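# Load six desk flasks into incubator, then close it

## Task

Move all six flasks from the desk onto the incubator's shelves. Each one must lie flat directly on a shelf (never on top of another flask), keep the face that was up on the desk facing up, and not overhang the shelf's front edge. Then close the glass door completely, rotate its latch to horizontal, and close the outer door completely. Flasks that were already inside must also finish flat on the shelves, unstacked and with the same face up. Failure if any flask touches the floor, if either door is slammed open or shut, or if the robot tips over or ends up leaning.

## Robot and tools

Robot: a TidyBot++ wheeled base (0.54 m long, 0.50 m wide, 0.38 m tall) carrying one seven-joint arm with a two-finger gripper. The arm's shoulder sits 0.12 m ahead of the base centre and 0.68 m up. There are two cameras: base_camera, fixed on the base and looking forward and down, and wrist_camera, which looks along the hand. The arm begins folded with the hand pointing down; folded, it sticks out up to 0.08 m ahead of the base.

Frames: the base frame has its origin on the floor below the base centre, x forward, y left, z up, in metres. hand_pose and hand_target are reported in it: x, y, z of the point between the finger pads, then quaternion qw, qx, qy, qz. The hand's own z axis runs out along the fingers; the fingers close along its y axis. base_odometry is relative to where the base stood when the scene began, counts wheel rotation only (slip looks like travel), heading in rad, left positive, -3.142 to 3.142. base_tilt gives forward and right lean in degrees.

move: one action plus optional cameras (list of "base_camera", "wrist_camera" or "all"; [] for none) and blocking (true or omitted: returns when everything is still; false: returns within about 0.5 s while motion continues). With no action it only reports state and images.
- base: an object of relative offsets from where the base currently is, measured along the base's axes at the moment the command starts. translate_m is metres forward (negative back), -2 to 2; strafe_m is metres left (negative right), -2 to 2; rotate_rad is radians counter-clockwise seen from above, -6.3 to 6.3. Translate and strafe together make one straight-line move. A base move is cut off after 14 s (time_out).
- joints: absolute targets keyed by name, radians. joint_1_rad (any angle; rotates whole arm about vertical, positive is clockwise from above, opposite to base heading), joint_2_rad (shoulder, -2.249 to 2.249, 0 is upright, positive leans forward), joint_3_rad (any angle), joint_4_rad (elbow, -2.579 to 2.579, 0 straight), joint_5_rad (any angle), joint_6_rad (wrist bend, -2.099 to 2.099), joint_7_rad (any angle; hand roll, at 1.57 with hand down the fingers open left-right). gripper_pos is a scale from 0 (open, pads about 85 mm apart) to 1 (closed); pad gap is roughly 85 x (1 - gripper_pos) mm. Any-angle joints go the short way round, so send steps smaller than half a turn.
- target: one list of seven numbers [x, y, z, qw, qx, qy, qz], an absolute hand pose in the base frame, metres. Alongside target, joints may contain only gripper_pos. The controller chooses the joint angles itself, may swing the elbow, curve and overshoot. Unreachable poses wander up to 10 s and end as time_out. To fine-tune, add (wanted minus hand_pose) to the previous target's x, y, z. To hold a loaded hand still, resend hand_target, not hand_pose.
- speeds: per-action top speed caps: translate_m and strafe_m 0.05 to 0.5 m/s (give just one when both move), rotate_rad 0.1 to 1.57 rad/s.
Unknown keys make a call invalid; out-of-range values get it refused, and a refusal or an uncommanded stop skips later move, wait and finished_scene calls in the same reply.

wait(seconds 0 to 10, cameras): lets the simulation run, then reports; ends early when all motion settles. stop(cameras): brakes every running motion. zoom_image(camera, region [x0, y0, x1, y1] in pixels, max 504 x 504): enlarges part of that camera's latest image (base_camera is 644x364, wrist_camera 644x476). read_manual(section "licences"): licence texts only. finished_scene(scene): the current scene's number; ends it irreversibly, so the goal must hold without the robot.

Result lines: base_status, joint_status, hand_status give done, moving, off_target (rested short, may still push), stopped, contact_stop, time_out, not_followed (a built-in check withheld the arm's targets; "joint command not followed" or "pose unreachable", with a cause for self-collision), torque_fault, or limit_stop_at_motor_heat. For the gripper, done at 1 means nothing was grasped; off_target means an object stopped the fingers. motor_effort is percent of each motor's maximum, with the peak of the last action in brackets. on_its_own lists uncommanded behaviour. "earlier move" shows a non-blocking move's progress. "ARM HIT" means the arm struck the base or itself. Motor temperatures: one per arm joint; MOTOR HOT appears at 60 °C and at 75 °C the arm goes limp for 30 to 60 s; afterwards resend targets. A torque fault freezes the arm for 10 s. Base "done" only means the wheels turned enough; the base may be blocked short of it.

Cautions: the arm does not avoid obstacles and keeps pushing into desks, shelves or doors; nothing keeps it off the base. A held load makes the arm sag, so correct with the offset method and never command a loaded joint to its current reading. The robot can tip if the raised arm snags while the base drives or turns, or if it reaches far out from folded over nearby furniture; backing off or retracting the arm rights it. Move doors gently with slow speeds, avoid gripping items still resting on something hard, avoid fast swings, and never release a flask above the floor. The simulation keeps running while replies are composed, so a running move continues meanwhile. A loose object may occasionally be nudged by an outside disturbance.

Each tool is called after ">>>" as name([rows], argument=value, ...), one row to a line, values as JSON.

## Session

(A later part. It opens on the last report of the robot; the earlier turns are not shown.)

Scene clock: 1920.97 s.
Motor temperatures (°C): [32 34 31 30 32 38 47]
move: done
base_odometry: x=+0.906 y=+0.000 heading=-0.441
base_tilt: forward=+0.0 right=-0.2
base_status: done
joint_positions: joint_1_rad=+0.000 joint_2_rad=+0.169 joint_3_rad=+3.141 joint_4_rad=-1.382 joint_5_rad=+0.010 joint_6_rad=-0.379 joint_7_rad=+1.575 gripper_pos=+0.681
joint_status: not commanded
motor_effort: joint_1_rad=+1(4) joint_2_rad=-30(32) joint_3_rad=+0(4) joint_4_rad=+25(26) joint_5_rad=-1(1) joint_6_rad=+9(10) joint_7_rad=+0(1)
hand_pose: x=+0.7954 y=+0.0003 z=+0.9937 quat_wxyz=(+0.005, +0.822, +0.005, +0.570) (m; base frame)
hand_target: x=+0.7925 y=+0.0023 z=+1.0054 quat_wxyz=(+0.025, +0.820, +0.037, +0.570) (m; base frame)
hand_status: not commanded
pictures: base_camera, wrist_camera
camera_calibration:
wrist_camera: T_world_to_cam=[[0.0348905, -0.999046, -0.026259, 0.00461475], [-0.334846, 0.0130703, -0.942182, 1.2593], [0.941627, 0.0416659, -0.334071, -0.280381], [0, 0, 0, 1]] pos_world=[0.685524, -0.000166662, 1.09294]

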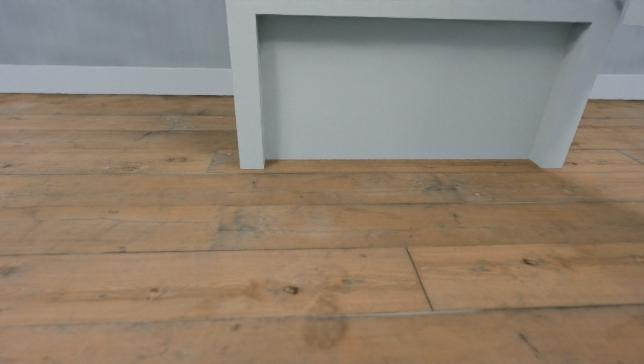

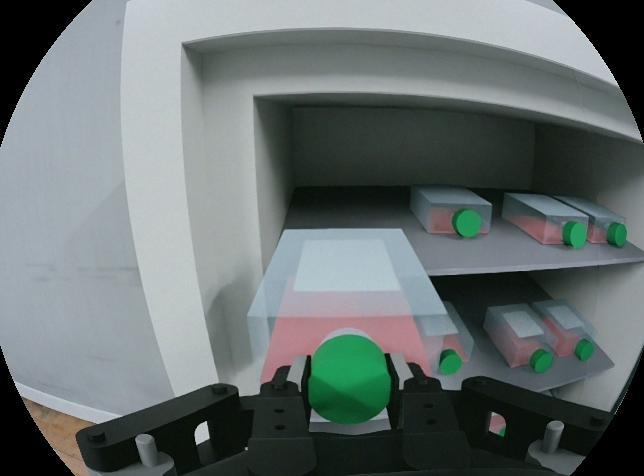

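>>> move(base={"strafe_m":-0.012,"translate_m":0.13}, speeds={"translate_m":0.1})

Scene clock: 1931.73 s.
Motor temperatures (°C): [32 34 31 30 32 38 47]
move: done
base_odometry: x=+1.018 y=-0.067 heading=-0.441
base_tilt: forward=+0.0 right=-0.2
base_status: done
joint_positions: joint_1_rad=+0.000 joint_2_rad=+0.170 joint_3_rad=+3.141 joint_4_rad=-1.381 joint_5_rad=+0.010 joint_6_rad=-0.381 joint_7_rad=+1.575 gripper_pos=+0.681
joint_status: not commanded
motor_effort: joint_1_rad=+0(2) joint_2_rad=-30(34) joint_3_rad=+0(2) joint_4_rad=+25(27) joint_5_rad=-1(1) joint_6_rad=+10(10) joint_7_rad=-1(2)
hand_pose: x=+0.7957 y=+0.0004 z=+0.9930 quat_wxyz=(+0.005, +0.822, +0.005, +0.569) (m; base frame)
hand_target: x=+0.7925 y=+0.0023 z=+1.0054 quat_wxyz=(+0.025, +0.820, +0.037, +0.570) (m; base frame)
hand_status: not commanded
pictures: base_camera, wrist_camera
camera_calibration:
wrist_camera: T_world_to_cam=[[0.0349386, -0.999042, -0.0263589, 0.00466012], [-0.336579, 0.0130715, -0.941565, 1.25951], [0.941007, 0.0417688, -0.3358, -0.278705], [0, 0, 0, 1]] pos_world=[0.686026, -0.000166896, 1.09244]

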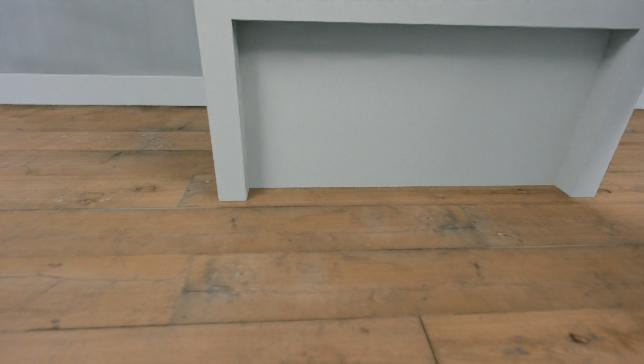

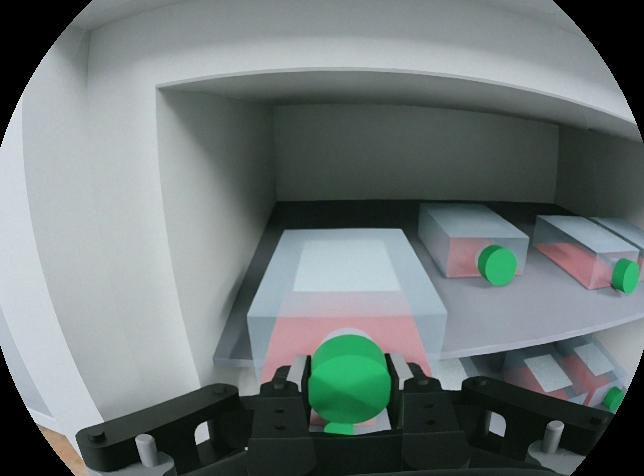

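>>> move(base={"translate_m":0.06}, speeds={"translate_m":0.1}, cameras=[])

>>> move(joints={"joint_2_rad":0.185,"joint_6_rad":-0.35})

Scene clock: 1938.93 s.
Motor temperatures (°C): [32 34 31 30 32 38 47]
move: done
base_odometry: x=+1.072 y=-0.093 heading=-0.442
base_tilt: forward=+0.0 right=-0.2
base_status: done
joint_positions: joint_1_rad=+0.000 joint_2_rad=+0.172 joint_3_rad=+3.141 joint_4_rad=-1.381 joint_5_rad=+0.010 joint_6_rad=-0.381 joint_7_rad=+1.575 gripper_pos=+0.681
joint_status: not commanded
motor_effort: joint_1_rad=+0(3) joint_2_rad=-30(34) joint_3_rad=+0(2) joint_4_rad=+25(26) joint_5_rad=+0(1) joint_6_rad=+10(11) joint_7_rad=+0(1)
hand_pose: x=+0.7963 y=+0.0004 z=+0.9917 quat_wxyz=(+0.005, +0.823, +0.005, +0.568) (m; base frame)
hand_target: x=+0.7925 y=+0.0023 z=+1.0054 quat_wxyz=(+0.025, +0.820, +0.037, +0.570) (m; base frame)
hand_status: not commanded
pictures: none
No camera images: "cameras" was empty.

Scene clock: 1939.53 s.
Motor temperatures (°C): [32 34 31 30 32 38 47]
move: done
base_odometry: x=+1.072 y=-0.093 heading=-0.442
base_tilt: forward=-0.1 right=-0.2
base_status: not commanded
joint_positions: joint_1_rad=+0.000 joint_2_rad=+0.179 joint_3_rad=+3.141 joint_4_rad=-1.381 joint_5_rad=+0.010 joint_6_rad=-0.365 joint_7_rad=+1.575 gripper_pos=+0.681
joint_status: all done
motor_effort: joint_1_rad=+0(1) joint_2_rad=-31(32) joint_3_rad=+0(0) joint_4_rad=+25(25) joint_5_rad=+0(1) joint_6_rad=+10(10) joint_7_rad=-1(1)
hand_pose: x=+0.8002 y=+0.0005 z=+0.9917 quat_wxyz=(+0.005, +0.820, +0.005, +0.572) (m; base frame)
hand_target: x=+0.8062 y=+0.0023 z=+1.0074 quat_wxyz=(+0.026, +0.810, +0.037, +0.585) (m; base frame)
hand_status: not commanded
pictures: base_camera, wrist_camera
camera_calibration:
wrist_camera: T_world_to_cam=[[0.0352163, -0.999038, -0.0261461, 0.00414777], [-0.329954, 0.0130723, -0.943906, 1.25678], [0.94334, 0.0418679, -0.329176, -0.291823], [0, 0, 0, 1]] pos_world=[0.689822, -0.00006712, 1.09033]

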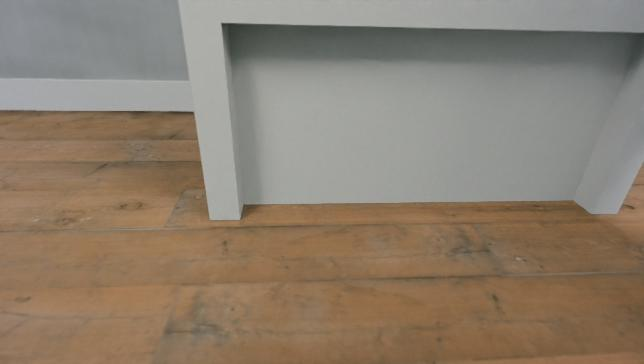

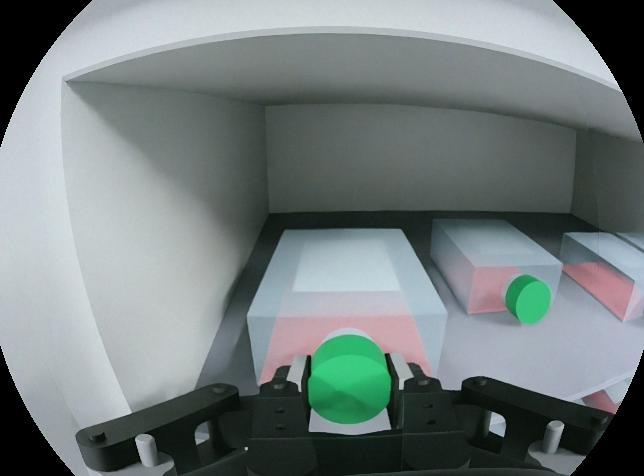

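>>> move(joints={"joint_2_rad":0.205,"joint_6_rad":-0.325}, cameras=[])

>>> move(base={"translate_m":0.038}, speeds={"translate_m":0.08})

>>> move(joints={"joint_2_rad":0.225,"joint_6_rad":-0.295}, cameras=[])

>>> move(joints={"joint_2_rad":0.245,"joint_6_rad":-0.27}, cameras=[])

>>> move(joints={"joint_2_rad":0.262,"joint_6_rad":-0.26})

Scene clock: 1953.07 s.
Motor temperatures (°C): [32 34 31 30 32 38 47]
move: done
base_odometry: x=+1.072 y=-0.093 heading=-0.442
base_tilt: forward=-0.1 right=-0.2
base_status: not commanded
joint_positions: joint_1_rad=+0.000 joint_2_rad=+0.196 joint_3_rad=+3.141 joint_4_rad=-1.381 joint_5_rad=+0.010 joint_6_rad=-0.360 joint_7_rad=+1.575 gripper_pos=+0.681
joint_status: all done
motor_effort: joint_1_rad=-1(1) joint_2_rad=-30(33) joint_3_rad=+0(0) joint_4_rad=+24(26) joint_5_rad=-1(1) joint_6_rad=+10(11) joint_7_rad=+0(1)
hand_pose: x=+0.8059 y=+0.0005 z=+0.9815 quat_wxyz=(+0.005, +0.824, +0.005, +0.567) (m; base frame)
hand_target: x=+0.8150 y=+0.0023 z=+1.0010 quat_wxyz=(+0.026, +0.808, +0.037, +0.587) (m; base frame)
hand_status: not commanded
pictures: none
No camera images: "cameras" was empty.

Scene clock: 1954.07 s.
Motor temperatures (°C): [32 34 31 30 32 38 47]
move: done
base_odometry: x=+1.107 y=-0.109 heading=-0.442
base_tilt: forward=+0.0 right=-0.2
base_status: done
joint_positions: joint_1_rad=+0.000 joint_2_rad=+0.203 joint_3_rad=+3.141 joint_4_rad=-1.380 joint_5_rad=+0.010 joint_6_rad=-0.360 joint_7_rad=+1.575 gripper_pos=+0.681
joint_status: not commanded
motor_effort: joint_1_rad=+0(3) joint_2_rad=-31(34) joint_3_rad=+0(2) joint_4_rad=+25(26) joint_5_rad=-1(1) joint_6_rad=+10(10) joint_7_rad=-1(1)
hand_pose: x=+0.8080 y=+0.0004 z=+0.9766 quat_wxyz=(+0.005, +0.826, +0.005, +0.564) (m; base frame)
hand_target: x=+0.8150 y=+0.0023 z=+1.0010 quat_wxyz=(+0.026, +0.808, +0.037, +0.587) (m; base frame)
hand_status: not commanded
pictures: base_camera, wrist_camera
camera_calibration:
wrist_camera: T_world_to_cam=[[0.0347433, -0.999039, -0.0267226, 0.00441891], [-0.348, 0.0129716, -0.937405, 1.25337], [0.93685, 0.041868, -0.347215, -0.281277], [0, 0, 0, 1]] pos_world=[0.699534, -0.0000671327, 1.07737]

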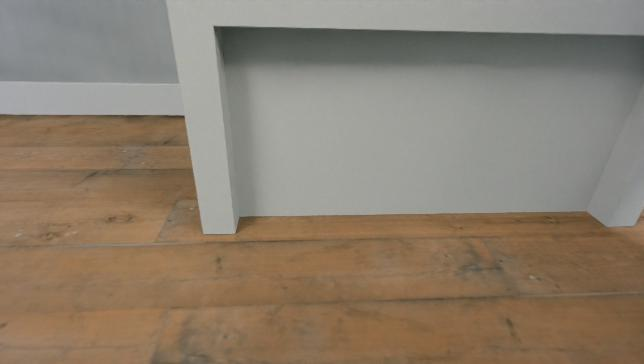

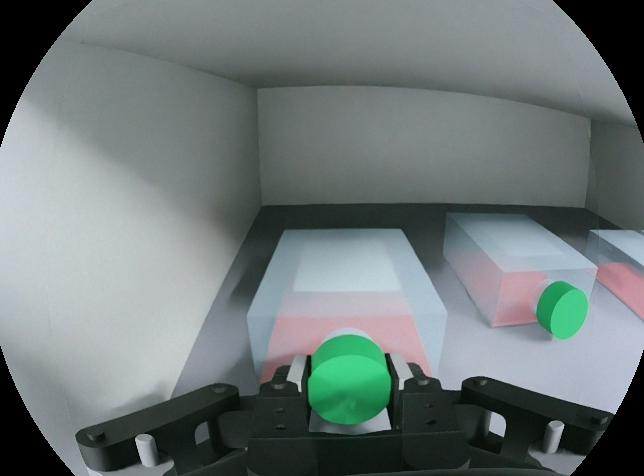

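Scene clock: 1954.70 s.
Motor temperatures (°C): [32 34 31 30 32 38 47]
move: done
base_odometry: x=+1.107 y=-0.109 heading=-0.442
base_tilt: forward=-0.1 right=-0.2
base_status: not commanded
joint_positions: joint_1_rad=+0.000 joint_2_rad=+0.215 joint_3_rad=+3.141 joint_4_rad=-1.380 joint_5_rad=+0.010 joint_6_rad=-0.343 joint_7_rad=+1.575 gripper_pos=+0.681
joint_status: all done
motor_effort: joint_1_rad=+0(0) joint_2_rad=-32(34) joint_3_rad=+0(0) joint_4_rad=+25(25) joint_5_rad=+0(1) joint_6_rad=+9(11) joint_7_rad=-1(1)
hand_pose: x=+0.8136 y=+0.0005 z=+0.9741 quat_wxyz=(+0.005, +0.824, +0.005, +0.567) (m; base frame)
hand_target: x=+0.8242 y=+0.0023 z=+0.9958 quat_wxyz=(+0.026, +0.805, +0.036, +0.591) (m; base frame)
hand_status: not commanded
pictures: none
No camera images: "cameras" was empty.

Scene clock: 1955.33 s.
Motor temperatures (°C): [32 34 31 30 32 38 47]
move: done
base_odometry: x=+1.107 y=-0.109 heading=-0.442
base_tilt: forward=-0.1 right=-0.3
base_status: not commanded
joint_positions: joint_1_rad=+0.000 joint_2_rad=+0.228 joint_3_rad=+3.141 joint_4_rad=-1.378 joint_5_rad=+0.010 joint_6_rad=-0.321 joint_7_rad=+1.575 gripper_pos=+0.681
joint_status: all done
motor_effort: joint_1_rad=+0(1) joint_2_rad=-31(32) joint_3_rad=+0(0) joint_4_rad=+24(25) joint_5_rad=+0(1) joint_6_rad=+9(9) joint_7_rad=-1(1)
hand_pose: x=+0.8202 y=+0.0006 z=+0.9720 quat_wxyz=(+0.005, +0.821, +0.005, +0.571) (m; base frame)
hand_target: x=+0.8327 y=+0.0023 z=+0.9891 quat_wxyz=(+0.026, +0.804, +0.036, +0.593) (m; base frame)
hand_status: not commanded
pictures: none
No camera images: "cameras" was empty.

Scene clock: 1955.93 s.
Motor temperatures (°C): [32 34 31 30 32 38 47]
move: done
base_odometry: x=+1.107 y=-0.109 heading=-0.442
base_tilt: forward=+0.0 right=-0.2
base_status: not commanded
joint_positions: joint_1_rad=+0.000 joint_2_rad=+0.238 joint_3_rad=+3.141 joint_4_rad=-1.375 joint_5_rad=+0.010 joint_6_rad=-0.308 joint_7_rad=+1.575 gripper_pos=+0.681
joint_status: all done
motor_effort: joint_1_rad=+0(1) joint_2_rad=-31(31) joint_3_rad=+0(0) joint_4_rad=+23(24) joint_5_rad=-1(1) joint_6_rad=+8(9) joint_7_rad=+0(1)
hand_pose: x=+0.8246 y=+0.0006 z=+0.9707 quat_wxyz=(+0.005, +0.819, +0.005, +0.573) (m; base frame)
hand_target: x=+0.8388 y=+0.0023 z=+0.9798 quat_wxyz=(+0.026, +0.806, +0.036, +0.590) (m; base frame)
hand_status: not commanded
pictures: base_camera, wrist_camera
camera_calibration:
wrist_camera: T_world_to_cam=[[0.0359748, -0.999016, -0.0259395, 0.0020791], [-0.326664, 0.0127752, -0.945054, 1.24337], [0.944456, 0.0424717, -0.325883, -0.325832], [0, 0, 0, 1]] pos_world=[0.713823, 0.0000314762, 1.06892]

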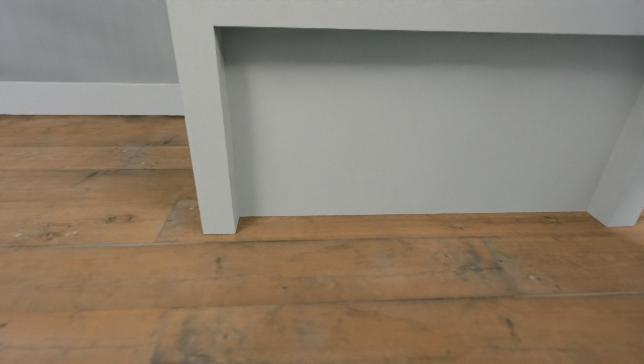

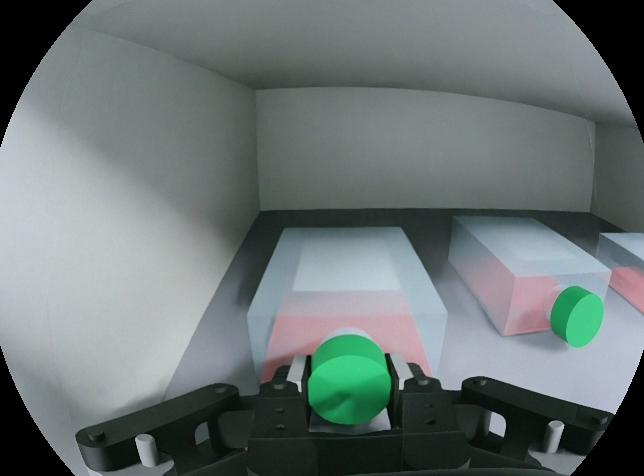

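>>> move(base={"translate_m":0.02}, speeds={"translate_m":0.05}, cameras=[])

>>> move(joints={"joint_2_rad":0.275,"joint_6_rad":-0.27}, cameras=[])

>>> move(joints={"joint_2_rad":0.285,"joint_6_rad":-0.28})

Scene clock: 1968.33 s.
Motor temperatures (°C): [32 33 31 30 32 38 47]
move: done
base_odometry: x=+1.125 y=-0.118 heading=-0.442
base_tilt: forward=-0.1 right=-0.2
base_status: done
joint_positions: joint_1_rad=+0.000 joint_2_rad=+0.241 joint_3_rad=+3.141 joint_4_rad=-1.373 joint_5_rad=+0.010 joint_6_rad=-0.306 joint_7_rad=+1.575 gripper_pos=+0.681
joint_status: not commanded
motor_effort: joint_1_rad=+0(2) joint_2_rad=-30(32) joint_3_rad=+0(2) joint_4_rad=+23(24) joint_5_rad=+0(1) joint_6_rad=+8(9) joint_7_rad=+0(1)
hand_pose: x=+0.8259 y=+0.0006 z=+0.9706 quat_wxyz=(+0.005, +0.819, +0.005, +0.574) (m; base frame)
hand_target: x=+0.8388 y=+0.0023 z=+0.9798 quat_wxyz=(+0.026, +0.806, +0.036, +0.590) (m; base frame)
hand_status: not commanded
pictures: none
No camera images: "cameras" was empty.

Scene clock: 1968.83 s.
Motor temperatures (°C): [32 33 31 30 32 38 47]
move: done
base_odometry: x=+1.125 y=-0.118 heading=-0.442
base_tilt: forward=-0.1 right=-0.2
base_status: not commanded
joint_positions: joint_1_rad=+0.000 joint_2_rad=+0.243 joint_3_rad=+3.141 joint_4_rad=-1.370 joint_5_rad=+0.010 joint_6_rad=-0.306 joint_7_rad=+1.575 gripper_pos=+0.681
joint_status: all done
motor_effort: joint_1_rad=+0(1) joint_2_rad=-29(30) joint_3_rad=+0(0) joint_4_rad=+22(23) joint_5_rad=+0(0) joint_6_rad=+8(8) joint_7_rad=+0(1)
hand_pose: x=+0.8269 y=+0.0006 z=+0.9705 quat_wxyz=(+0.005, +0.819, +0.005, +0.574) (m; base frame)
hand_target: x=+0.8416 y=+0.0023 z=+0.9675 quat_wxyz=(+0.025, +0.813, +0.037, +0.581) (m; base frame)
hand_status: not commanded
pictures: none
No camera images: "cameras" was empty.

Scene clock: 1969.33 s.
Motor temperatures (°C): [32 33 31 30 32 38 47]
move: done
base_odometry: x=+1.125 y=-0.118 heading=-0.442
base_tilt: forward=+0.0 right=-0.2
base_status: not commanded
joint_positions: joint_1_rad=+0.000 joint_2_rad=+0.246 joint_3_rad=+3.141 joint_4_rad=-1.367 joint_5_rad=+0.010 joint_6_rad=-0.306 joint_7_rad=+1.575 gripper_pos=+0.681
joint_status: all done
motor_effort: joint_1_rad=+0(1) joint_2_rad=-28(30) joint_3_rad=+0(0) joint_4_rad=+22(23) joint_5_rad=+0(0) joint_6_rad=+8(9) joint_7_rad=-1(1)
hand_pose: x=+0.8282 y=+0.0006 z=+0.9704 quat_wxyz=(+0.005, +0.819, +0.005, +0.574) (m; base frame)
hand_target: x=+0.8434 y=+0.0023 z=+0.9574 quat_wxyz=(+0.025, +0.818, +0.037, +0.573) (m; base frame)
hand_status: not commanded
pictures: base_camera, wrist_camera
camera_calibration:
wrist_camera: T_world_to_cam=[[0.0360191, -0.999016, -0.0258739, 0.00184094], [-0.325047, 0.0127714, -0.945612, 1.24357], [0.945012, 0.0424703, -0.324267, -0.331393], [0, 0, 0, 1]] pos_world=[0.717322, 0.0000314789, 1.06852]

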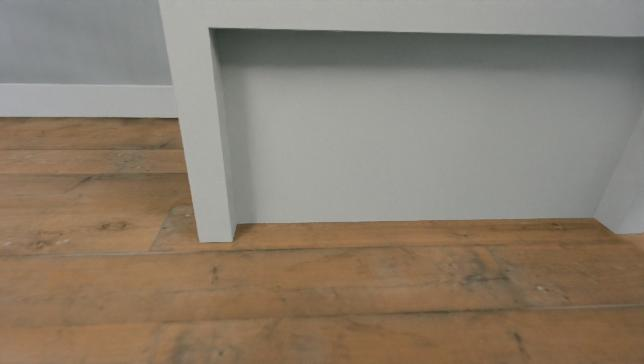

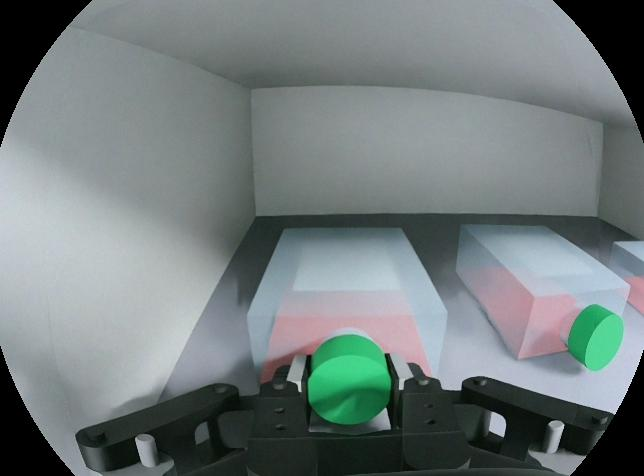

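Flat (pitch .574 vs .575). Release and retreat.

>>> move(joints={"joint_2_rad":0.265,"joint_6_rad":-0.29,"gripper_pos":0.64}, cameras=[])

>>> move(joints={"gripper_pos":0.45}, cameras=[])

>>> move(base={"translate_m":-0.45}, speeds={"translate_m":0.25})

Scene clock: 1975.53 s.
Motor temperatures (°C): [32 33 31 30 32 38 47]
move: done
base_odometry: x=+1.125 y=-0.118 heading=-0.442
base_tilt: forward=+0.0 right=-0.2
base_status: not commanded
joint_positions: joint_1_rad=+0.000 joint_2_rad=+0.250 joint_3_rad=+3.141 joint_4_rad=-1.366 joint_5_rad=+0.010 joint_6_rad=-0.306 joint_7_rad=+1.576 gripper_pos=+0.640
joint_status: all done
motor_effort: joint_1_rad=+0(0) joint_2_rad=-30(32) joint_3_rad=+0(0) joint_4_rad=+23(24) joint_5_rad=+0(1) joint_6_rad=+8(9) joint_7_rad=-1(1)
hand_pose: x=+0.8294 y=+0.0006 z=+0.9684 quat_wxyz=(+0.005, +0.820, +0.005, +0.573) (m; base frame)
hand_target: x=+0.8367 y=+0.0023 z=+0.9688 quat_wxyz=(+0.025, +0.815, +0.037, +0.577) (m; base frame)
hand_status: not commanded
pictures: none
No camera images: "cameras" was empty.

Scene clock: 1976.13 s.
Motor temperatures (°C): [32 33 31 30 32 38 47]
move: done
base_odometry: x=+1.125 y=-0.118 heading=-0.442
base_tilt: forward=+0.0 right=-0.2
base_status: not commanded
joint_positions: joint_1_rad=+0.000 joint_2_rad=+0.251 joint_3_rad=+3.141 joint_4_rad=-1.366 joint_5_rad=+0.010 joint_6_rad=-0.306 joint_7_rad=+1.576 gripper_pos=+0.450
joint_status: all done
motor_effort: joint_1_rad=+0(1) joint_2_rad=-32(32) joint_3_rad=+0(1) joint_4_rad=+24(24) joint_5_rad=+0(1) joint_6_rad=+9(9) joint_7_rad=-1(1)
hand_pose: x=+0.8296 y=+0.0006 z=+0.9679 quat_wxyz=(+0.005, +0.820, +0.005, +0.573) (m; base frame)
hand_target: x=+0.8367 y=+0.0023 z=+0.9688 quat_wxyz=(+0.025, +0.815, +0.037, +0.577) (m; base frame)
hand_status: not commanded
pictures: none
No camera images: "cameras" was empty.

Scene clock: 1978.80 s.
Motor temperatures (°C): [32 33 31 30 32 38 47]
move: done
base_odometry: x=+0.718 y=+0.074 heading=-0.442
base_tilt: forward=-0.1 right=-0.2
base_status: done
joint_positions: joint_1_rad=+0.000 joint_2_rad=+0.262 joint_3_rad=+3.140 joint_4_rad=-1.363 joint_5_rad=+0.010 joint_6_rad=-0.306 joint_7_rad=+1.576 gripper_pos=+0.450
joint_status: not commanded
motor_effort: joint_1_rad=-1(4) joint_2_rad=-33(36) joint_3_rad=+0(4) joint_4_rad=+24(25) joint_5_rad=+0(1) joint_6_rad=+8(10) joint_7_rad=+0(2)
hand_pose: x=+0.8332 y=+0.0013 z=+0.9611 quat_wxyz=(+0.005, +0.822, +0.005, +0.569) (m; base frame)
hand_target: x=+0.8367 y=+0.0023 z=+0.9688 quat_wxyz=(+0.025, +0.815, +0.037, +0.577) (m; base frame)
hand_status: not commanded
pictures: base_camera, wrist_camera
camera_calibration:
wrist_camera: T_world_to_cam=[[0.0369346, -0.998976, -0.0261339, 0.00161829], [-0.33669, 0.0121829, -0.941537, 1.24205], [0.940891, 0.0435743, -0.335896, -0.324596], [0, 0, 0, 1]] pos_world=[0.723536, 0.000628912, 1.06045]

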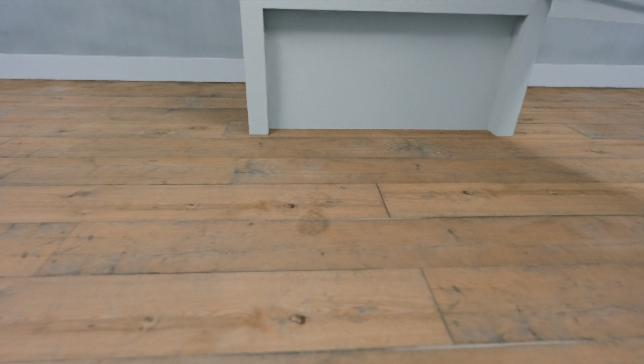

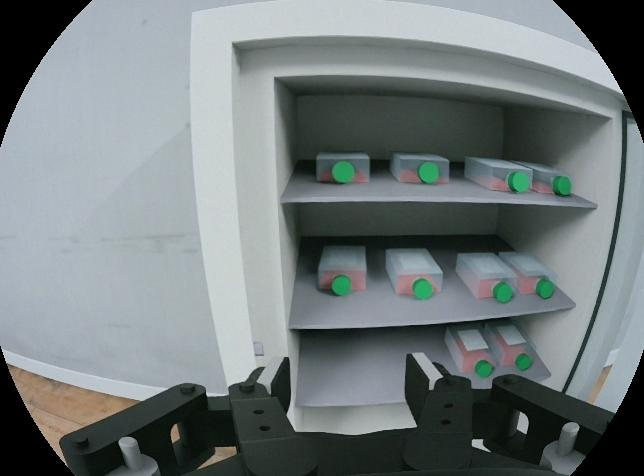

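>>> move(base={"translate_m":-0.3}, speeds={"translate_m":0.4}, cameras=[])

>>> move(base={"rotate_rad":1.557}, joints={"joint_2_rad":0.1,"joint_4_rad":-1.3,"joint_6_rad":-1.2,"joint_7_rad":1.57,"gripper_pos":0.3}, cameras=[])

>>> move(base={"translate_m":0.8,"strafe_m":1.118}, speeds={"translate_m":0.35})

Scene clock: 1995.97 s.
Motor temperatures (°C): [32 33 31 30 32 38 47]
move: done
base_odometry: x=+0.447 y=+0.203 heading=-0.442
base_tilt: forward=-0.1 right=-0.2
base_status: done
joint_positions: joint_1_rad=+0.000 joint_2_rad=+0.263 joint_3_rad=+3.140 joint_4_rad=-1.363 joint_5_rad=+0.010 joint_6_rad=-0.306 joint_7_rad=+1.576 gripper_pos=+0.450
joint_status: not commanded
motor_effort: joint_1_rad=+0(2) joint_2_rad=-33(35) joint_3_rad=+0(2) joint_4_rad=+24(25) joint_5_rad=+0(1) joint_6_rad=+9(10) joint_7_rad=-1(1)
hand_pose: x=+0.8335 y=+0.0013 z=+0.9605 quat_wxyz=(+0.005, +0.823, +0.005, +0.568) (m; base frame)
hand_target: x=+0.8367 y=+0.0023 z=+0.9688 quat_wxyz=(+0.025, +0.815, +0.037, +0.577) (m; base frame)
hand_status: not commanded
pictures: none
No camera images: "cameras" was empty.

Scene clock: 1998.27 s.
Motor temperatures (°C): [32 33 31 30 32 38 47]
move: done
base_odometry: x=+0.447 y=+0.203 heading=+1.113
base_tilt: forward=-0.1 right=-0.2
base_status: done
joint_positions: joint_1_rad=-0.002 joint_2_rad=+0.129 joint_3_rad=+3.136 joint_4_rad=-1.322 joint_5_rad=+0.010 joint_6_rad=-1.155 joint_7_rad=+1.576 gripper_pos=+0.300
joint_status: all done
motor_effort: joint_1_rad=+0(5) joint_2_rad=-26(34) joint_3_rad=+0(4) joint_4_rad=+22(25) joint_5_rad=+0(1) joint_6_rad=+5(9) joint_7_rad=+0(2)
hand_pose: x=+0.6440 y=+0.0022 z=+0.8688 quat_wxyz=(+0.004, +0.964, +0.006, +0.264) (m; base frame)
hand_target: x=+0.6312 y=+0.0021 z=+0.8872 quat_wxyz=(+0.000, +0.964, +0.000, +0.268) (m; base frame)
hand_status: not commanded
pictures: none
No camera images: "cameras" was empty.

Scene clock: 2003.23 s.
Motor temperatures (°C): [32 33 31 30 32 38 47]
move: done
base_odometry: x=-0.203 y=+1.414 heading=+1.114
base_tilt: forward=-0.1 right=-0.2
base_status: done
joint_positions: joint_1_rad=-0.001 joint_2_rad=+0.119 joint_3_rad=+3.139 joint_4_rad=-1.321 joint_5_rad=+0.010 joint_6_rad=-1.159 joint_7_rad=+1.576 gripper_pos=+0.300
joint_status: not commanded
motor_effort: joint_1_rad=-1(3) joint_2_rad=-25(29) joint_3_rad=+0(3) joint_4_rad=+21(22) joint_5_rad=+0(1) joint_6_rad=+6(6) joint_7_rad=+0(1)
hand_pose: x=+0.6414 y=+0.0007 z=+0.8738 quat_wxyz=(+0.005, +0.963, +0.005, +0.268) (m; base frame)
hand_target: x=+0.6312 y=+0.0021 z=+0.8872 quat_wxyz=(+0.000, +0.964, +0.000, +0.268) (m; base frame)
hand_status: not commanded
pictures: base_camera, wrist_camera
camera_calibration:
wrist_camera: T_world_to_cam=[[0.00838087, -0.999149, -0.0403765, 0.0365452], [-0.847249, 0.0143515, -0.531002, 1.06405], [0.531129, 0.0386592, -0.846408, 0.535525], [0, 0, 0, 1]] pos_world=[0.616778, 0.000540338, 1.01976]

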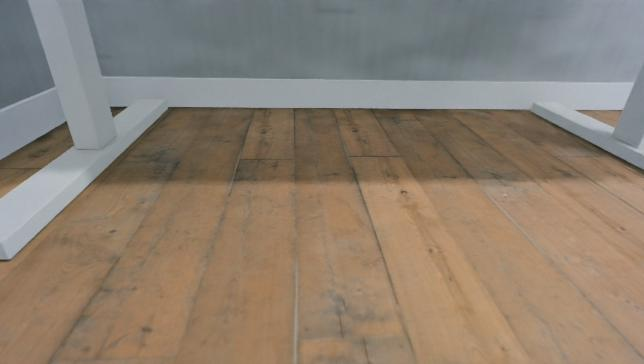

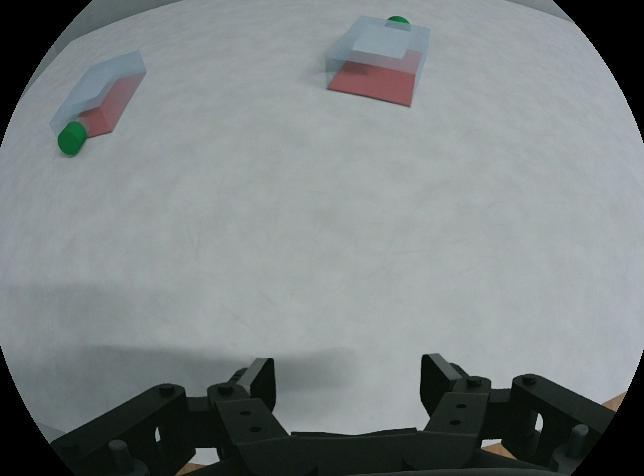

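>>> move(joints={"joint_1_rad":0.28,"joint_2_rad":0.68,"joint_4_rad":-0.42,"joint_6_rad":-1.42}, cameras=[])

>>> move(base={"translate_m":0.26,"strafe_m":0.09}, speeds={"translate_m":0.2})

Scene clock: 2048.73 s.
Motor temperatures (°C): [32 33 31 30 32 38 47]
move: done
base_odometry: x=-0.203 y=+1.414 heading=+1.114
base_tilt: forward=+0.0 right=-0.3
base_status: not commanded
joint_positions: joint_1_rad=+0.260 joint_2_rad=+0.668 joint_3_rad=+3.139 joint_4_rad=-0.446 joint_5_rad=+0.010 joint_6_rad=-1.375 joint_7_rad=+1.576 gripper_pos=+0.300
joint_status: all done
motor_effort: joint_1_rad=+0(2) joint_2_rad=-43(44) joint_3_rad=+0(1) joint_4_rad=+20(23) joint_5_rad=+0(1) joint_6_rad=+6(7) joint_7_rad=-1(2)
hand_pose: x=+0.8260 y=-0.1886 z=+0.9036 quat_wxyz=(+0.046, +0.940, -0.120, +0.317) (m; base frame)
hand_target: x=+0.8173 y=-0.1987 z=+0.8985 quat_wxyz=(+0.042, +0.943, -0.133, +0.303) (m; base frame)
hand_status: not commanded
pictures: none
No camera images: "cameras" was empty.

Scene clock: 2050.87 s.
Motor temperatures (°C): [32 33 31 30 32 38 47]
move: done
base_odometry: x=-0.169 y=+1.687 heading=+1.115
base_tilt: forward=-0.1 right=-0.2
base_status: done
joint_positions: joint_1_rad=+0.268 joint_2_rad=+0.674 joint_3_rad=+3.139 joint_4_rad=-0.443 joint_5_rad=+0.010 joint_6_rad=-1.379 joint_7_rad=+1.576 gripper_pos=+0.300
joint_status: not commanded
motor_effort: joint_1_rad=-1(2) joint_2_rad=-43(45) joint_3_rad=+0(1) joint_4_rad=+20(21) joint_5_rad=+0(1) joint_6_rad=+6(7) joint_7_rad=+0(1)
hand_pose: x=+0.8253 y=-0.1941 z=+0.8996 quat_wxyz=(+0.047, +0.940, -0.124, +0.314) (m; base frame)
hand_target: x=+0.8173 y=-0.1987 z=+0.8985 quat_wxyz=(+0.042, +0.943, -0.133, +0.303) (m; base frame)
hand_status: not commanded
pictures: base_camera, wrist_camera
camera_calibration:
wrist_camera: T_world_to_cam=[[-0.256067, -0.96575, -0.0419139, 0.0674682], [-0.755066, 0.226901, -0.615135, 1.27725], [0.603577, -0.125868, -0.787307, 0.322358], [0, 0, 0, 1]] pos_world=[0.787117, -0.184078, 1.0423]

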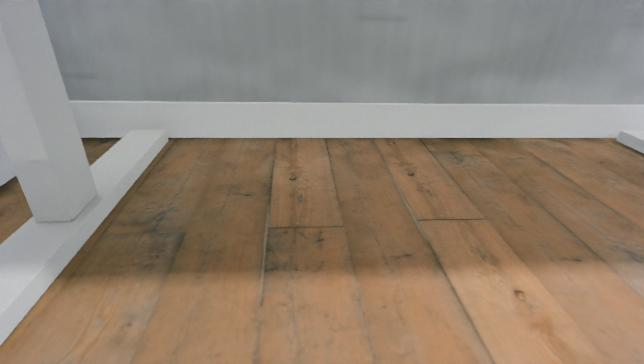

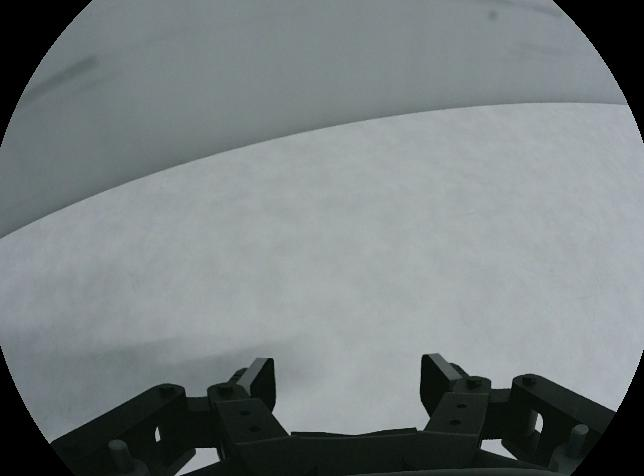

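>>> move(base={"translate_m":-0.2}, speeds={"translate_m":0.25})

Scene clock: 2060.83 s.
Motor temperatures (°C): [32 34 31 30 32 38 47]
move: done
base_odometry: x=-0.258 y=+1.508 heading=+1.115
base_tilt: forward=-0.1 right=-0.2
base_status: done
joint_positions: joint_1_rad=+0.270 joint_2_rad=+0.680 joint_3_rad=+3.139 joint_4_rad=-0.441 joint_5_rad=+0.010 joint_6_rad=-1.382 joint_7_rad=+1.576 gripper_pos=+0.300
joint_status: not commanded
motor_effort: joint_1_rad=+0(6) joint_2_rad=-43(47) joint_3_rad=+0(1) joint_4_rad=+21(21) joint_5_rad=+0(1) joint_6_rad=+6(7) joint_7_rad=-1(1)
hand_pose: x=+0.8256 y=-0.1956 z=+0.8956 quat_wxyz=(+0.046, +0.941, -0.125, +0.310) (m; base frame)
hand_target: x=+0.8173 y=-0.1987 z=+0.8985 quat_wxyz=(+0.042, +0.943, -0.133, +0.303) (m; base frame)
hand_status: not commanded
pictures: base_camera, wrist_camera
camera_calibration:
wrist_camera: T_world_to_cam=[[-0.25813, -0.965201, -0.0419096, 0.0677273], [-0.758719, 0.229382, -0.609696, 1.27398], [0.598092, -0.125583, -0.791527, 0.327134], [0, 0, 0, 1]] pos_world=[0.78842, -0.185776, 1.03851]

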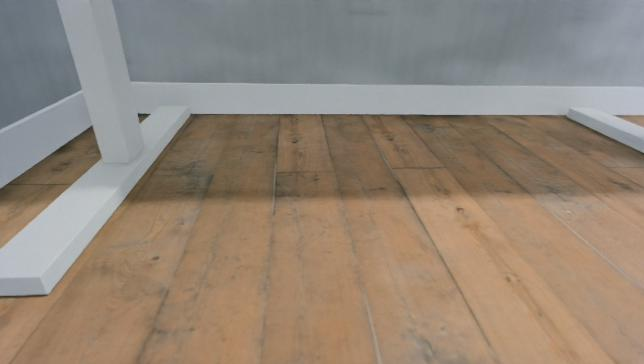

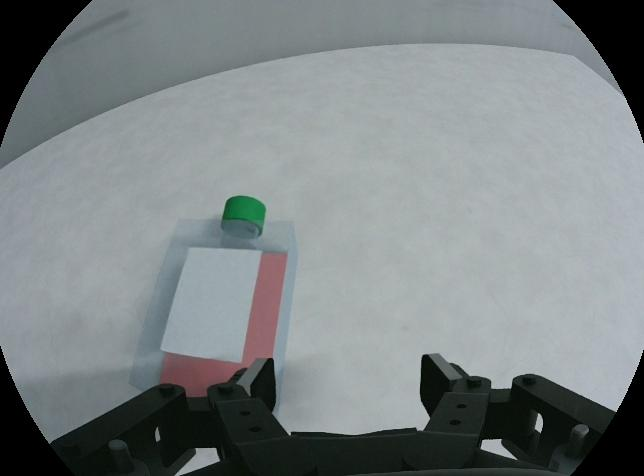

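>>> move(base={"translate_m":0.155,"strafe_m":-0.024}, speeds={"translate_m":0.15})

Scene clock: 2072.10 s.
Motor temperatures (°C): [32 34 31 30 32 38 47]
move: done
base_odometry: x=-0.168 y=+1.636 heading=+1.114
base_tilt: forward=-0.1 right=-0.2
base_status: done
joint_positions: joint_1_rad=+0.270 joint_2_rad=+0.684 joint_3_rad=+3.139 joint_4_rad=-0.440 joint_5_rad=+0.010 joint_6_rad=-1.384 joint_7_rad=+1.576 gripper_pos=+0.300
joint_status: not commanded
motor_effort: joint_1_rad=+0(2) joint_2_rad=-42(47) joint_3_rad=+0(1) joint_4_rad=+20(21) joint_5_rad=+0(1) joint_6_rad=+6(7) joint_7_rad=-1(1)
hand_pose: x=+0.8260 y=-0.1961 z=+0.8931 quat_wxyz=(+0.046, +0.942, -0.125, +0.308) (m; base frame)
hand_target: x=+0.8173 y=-0.1987 z=+0.8985 quat_wxyz=(+0.042, +0.943, -0.133, +0.303) (m; base frame)
hand_status: not commanded
pictures: base_camera, wrist_camera
camera_calibration:
wrist_camera: T_world_to_cam=[[-0.258817, -0.965016, -0.0419357, 0.0679156], [-0.761135, 0.230482, -0.606261, 1.27204], [0.594717, -0.124992, -0.794159, 0.330145], [0, 0, 0, 1]] pos_world=[0.789425, -0.186376, 1.03622]

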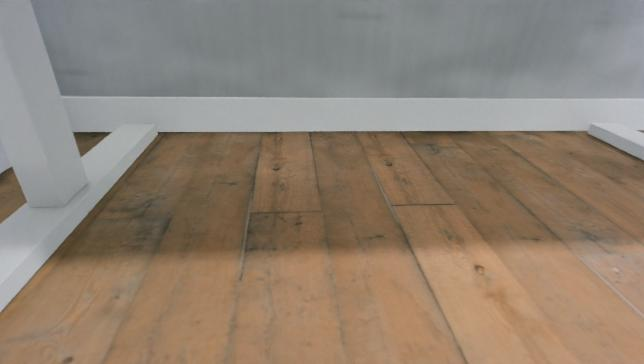

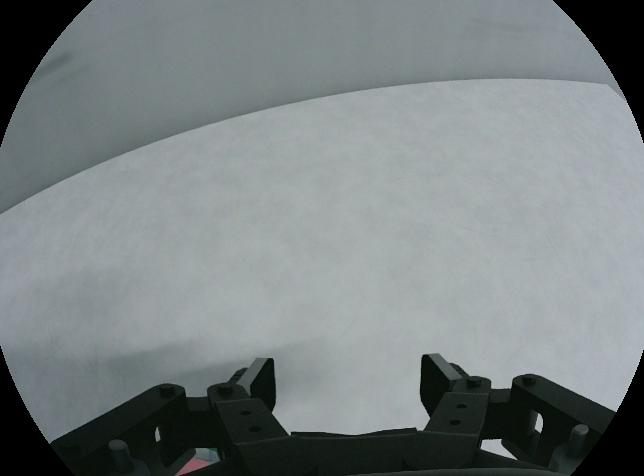

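>>> move(base={"translate_m":-0.01,"strafe_m":0.052}, speeds={"translate_m":0.15})

Scene clock: 2092.67 s.
Motor temperatures (°C): [32 34 31 30 32 38 47]
move: done
base_odometry: x=-0.219 y=+1.651 heading=+1.114
base_tilt: forward=+0.0 right=-0.2
base_status: done
joint_positions: joint_1_rad=+0.272 joint_2_rad=+0.684 joint_3_rad=+3.139 joint_4_rad=-0.440 joint_5_rad=+0.010 joint_6_rad=-1.384 joint_7_rad=+1.576 gripper_pos=+0.300
joint_status: not commanded
motor_effort: joint_1_rad=+0(5) joint_2_rad=-43(46) joint_3_rad=+0(2) joint_4_rad=+21(21) joint_5_rad=+0(1) joint_6_rad=+6(7) joint_7_rad=+0(1)
hand_pose: x=+0.8257 y=-0.1972 z=+0.8931 quat_wxyz=(+0.047, +0.942, -0.126, +0.308) (m; base frame)
hand_target: x=+0.8173 y=-0.1987 z=+0.8985 quat_wxyz=(+0.042, +0.943, -0.133, +0.303) (m; base frame)
hand_status: not commanded
pictures: base_camera, wrist_camera
camera_calibration:
wrist_camera: T_world_to_cam=[[-0.260328, -0.964608, -0.0419613, 0.0680736], [-0.760773, 0.23169, -0.606254, 1.27199], [0.59452, -0.125902, -0.794163, 0.330179], [0, 0, 0, 1]] pos_world=[0.789118, -0.187472, 1.03622]

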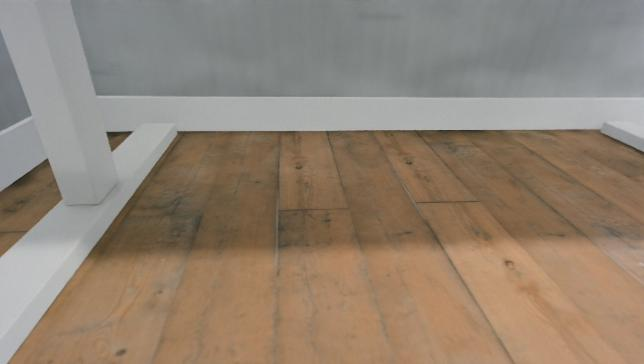

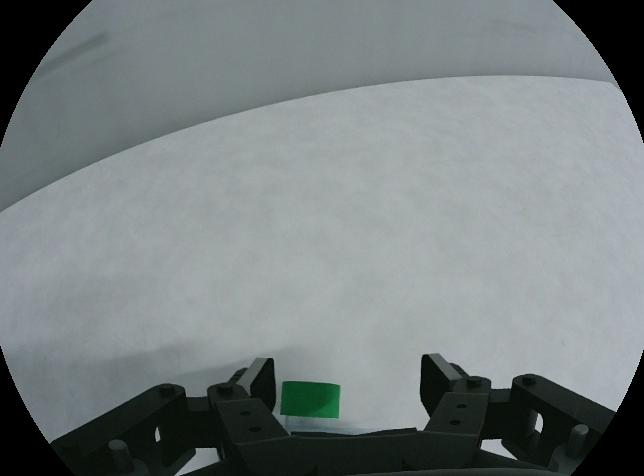

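>>> move(base={"translate_m":0.02,"strafe_m":0.013}, speeds={"translate_m":0.1}, joints={"joint_2_rad":0.635,"joint_4_rad":-0.64,"joint_6_rad":-1.28})

Scene clock: 2107.60 s.
Motor temperatures (°C): [32 34 31 30 32 38 47]
move: done
base_odometry: x=-0.222 y=+1.674 heading=+1.114
base_tilt: forward=+0.0 right=-0.2
base_status: done
joint_positions: joint_1_rad=+0.272 joint_2_rad=+0.656 joint_3_rad=+3.139 joint_4_rad=-0.624 joint_5_rad=+0.009 joint_6_rad=-1.324 joint_7_rad=+1.576 gripper_pos=+0.300
joint_status: all done
motor_effort: joint_1_rad=-1(4) joint_2_rad=-42(47) joint_3_rad=-1(2) joint_4_rad=+21(23) joint_5_rad=+0(1) joint_6_rad=+4(7) joint_7_rad=-1(1)
hand_pose: x=+0.8098 y=-0.1929 z=+0.8375 quat_wxyz=(+0.040, +0.956, -0.128, +0.262) (m; base frame)
hand_target: x=+0.8140 y=-0.1977 z=+0.8529 quat_wxyz=(+0.040, +0.948, -0.133, +0.286) (m; base frame)
hand_status: not commanded
pictures: base_camera, wrist_camera
camera_calibration:
wrist_camera: T_world_to_cam=[[-0.263842, -0.963633, -0.0424192, 0.0691921], [-0.813998, 0.246035, -0.526188, 1.20402], [0.517489, -0.104302, -0.849309, 0.408781], [0, 0, 0, 1]] pos_world=[0.786788, -0.18692, 0.983659]

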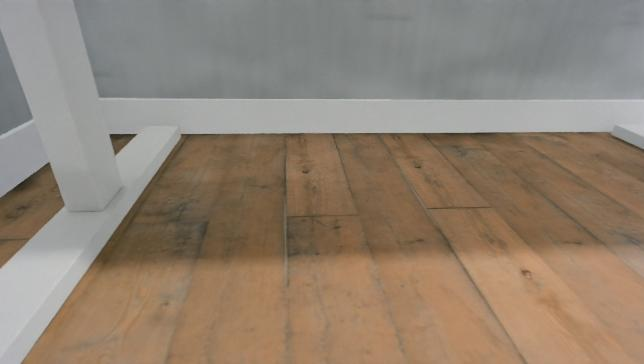

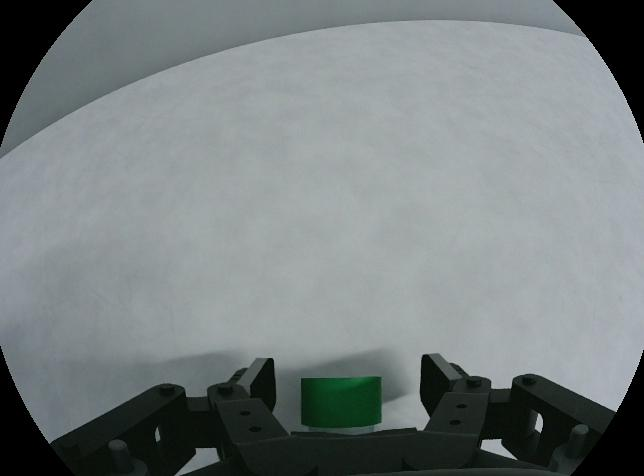

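>>> move(joints={"joint_2_rad":0.645,"joint_6_rad":-1.285})

Scene clock: 2154.30 s.
Motor temperatures (°C): [32 35 31 30 32 38 47]
move: done
base_odometry: x=-0.222 y=+1.674 heading=+1.114
base_tilt: forward=+0.0 right=-0.2
base_status: not commanded
joint_positions: joint_1_rad=+0.272 joint_2_rad=+0.656 joint_3_rad=+3.139 joint_4_rad=-0.625 joint_5_rad=+0.009 joint_6_rad=-1.324 joint_7_rad=+1.576 gripper_pos=+0.300
joint_status: all done
motor_effort: joint_1_rad=+0(1) joint_2_rad=-42(42) joint_3_rad=+0(1) joint_4_rad=+20(20) joint_5_rad=-1(1) joint_6_rad=+4(5) joint_7_rad=+0(1)
hand_pose: x=+0.8098 y=-0.1929 z=+0.8374 quat_wxyz=(+0.040, +0.956, -0.128, +0.262) (m; base frame)
hand_target: x=+0.8144 y=-0.1978 z=+0.8449 quat_wxyz=(+0.039, +0.950, -0.134, +0.279) (m; base frame)
hand_status: not commanded
pictures: base_camera, wrist_camera
camera_calibration:
wrist_camera: T_world_to_cam=[[-0.263935, -0.963607, -0.0424114, 0.0692584], [-0.814089, 0.246133, -0.526002, 1.20388], [0.517298, -0.104304, -0.849425, 0.40896], [0, 0, 0, 1]] pos_world=[0.786788, -0.18692, 0.98356]

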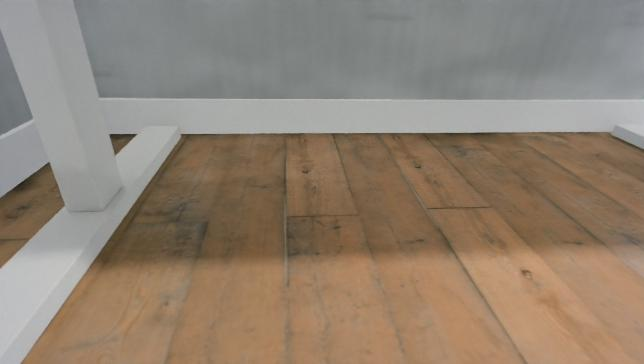

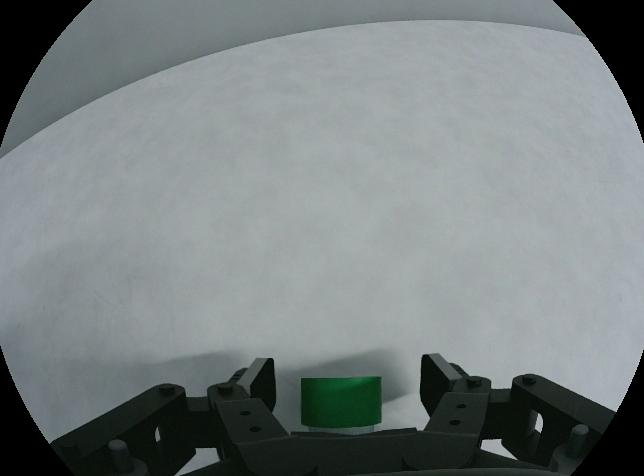

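>>> move(joints={"joint_2_rad":0.665,"joint_6_rad":-1.285}, base={"strafe_m":0.002})

>>> move(joints={"gripper_pos":0.5}, cameras=["wrist_camera"])

Scene clock: 2159.93 s.
Motor temperatures (°C): [32 36 31 30 32 38 47]
move: done
base_odometry: x=-0.224 y=+1.675 heading=+1.114
base_tilt: forward=-0.1 right=-0.2
base_status: done
joint_positions: joint_1_rad=+0.273 joint_2_rad=+0.657 joint_3_rad=+3.139 joint_4_rad=-0.625 joint_5_rad=+0.009 joint_6_rad=-1.322 joint_7_rad=+1.576 gripper_pos=+0.300
joint_status: all done
motor_effort: joint_1_rad=+0(3) joint_2_rad=-40(44) joint_3_rad=+0(2) joint_4_rad=+19(20) joint_5_rad=-1(1) joint_6_rad=+5(7) joint_7_rad=-1(1)
hand_pose: x=+0.8101 y=-0.1934 z=+0.8372 quat_wxyz=(+0.040, +0.956, -0.128, +0.263) (m; base frame)
hand_target: x=+0.8174 y=-0.1986 z=+0.8304 quat_wxyz=(+0.037, +0.953, -0.134, +0.270) (m; base frame)
hand_status: not commanded
pictures: base_camera, wrist_camera
camera_calibration:
wrist_camera: T_world_to_cam=[[-0.264398, -0.963481, -0.0424122, 0.0693063], [-0.813443, 0.246417, -0.526867, 1.20442], [0.518077, -0.104803, -0.848889, 0.407413], [0, 0, 0, 1]] pos_world=[0.786984, -0.187318, 0.983358]

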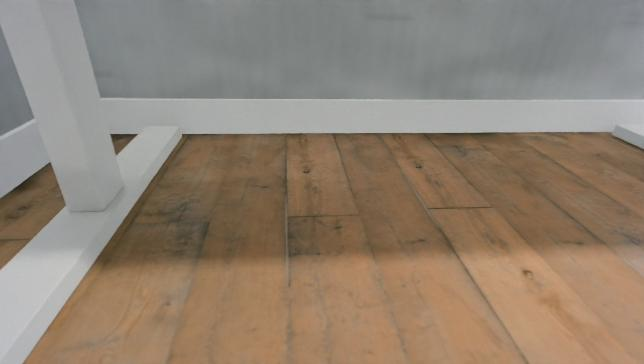

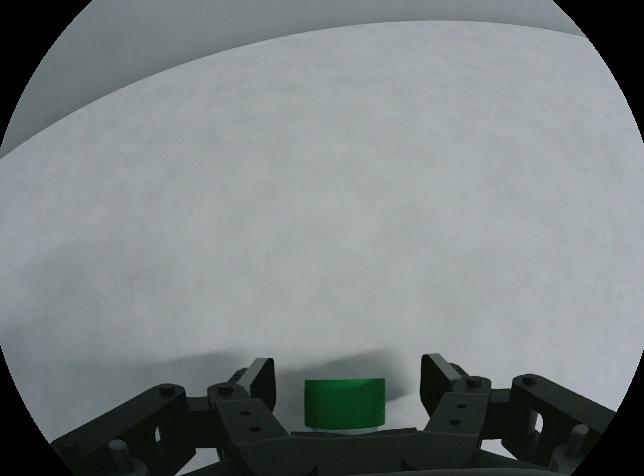

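Scene clock: 2160.63 s.
Motor temperatures (°C): [32 36 31 30 32 38 47]
move: done
base_odometry: x=-0.224 y=+1.675 heading=+1.114
base_tilt: forward=-0.1 right=-0.2
base_status: not commanded
joint_positions: joint_1_rad=+0.273 joint_2_rad=+0.655 joint_3_rad=+3.139 joint_4_rad=-0.629 joint_5_rad=+0.009 joint_6_rad=-1.317 joint_7_rad=+1.576 gripper_pos=+0.500
joint_status: all done
motor_effort: joint_1_rad=+0(2) joint_2_rad=-37(44) joint_3_rad=+0(2) joint_4_rad=+17(21) joint_5_rad=+0(2) joint_6_rad=+3(6) joint_7_rad=+0(1)
hand_pose: x=+0.8104 y=-0.1935 z=+0.8377 quat_wxyz=(+0.040, +0.955, -0.128, +0.264) (m; base frame)
hand_target: x=+0.8174 y=-0.1986 z=+0.8304 quat_wxyz=(+0.037, +0.953, -0.134, +0.270) (m; base frame)
hand_status: not commanded
pictures: wrist_camera
camera_calibration:
wrist_camera: T_world_to_cam=[[-0.264258, -0.963497, -0.0429094, 0.0695487], [-0.811761, 0.246224, -0.529545, 1.20576], [0.520781, -0.105104, -0.847196, 0.403993], [0, 0, 0, 1]] pos_world=[0.786778, -0.187417, 0.983752]

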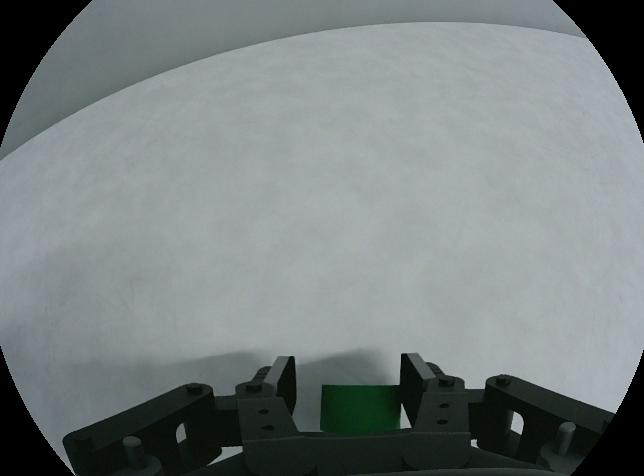

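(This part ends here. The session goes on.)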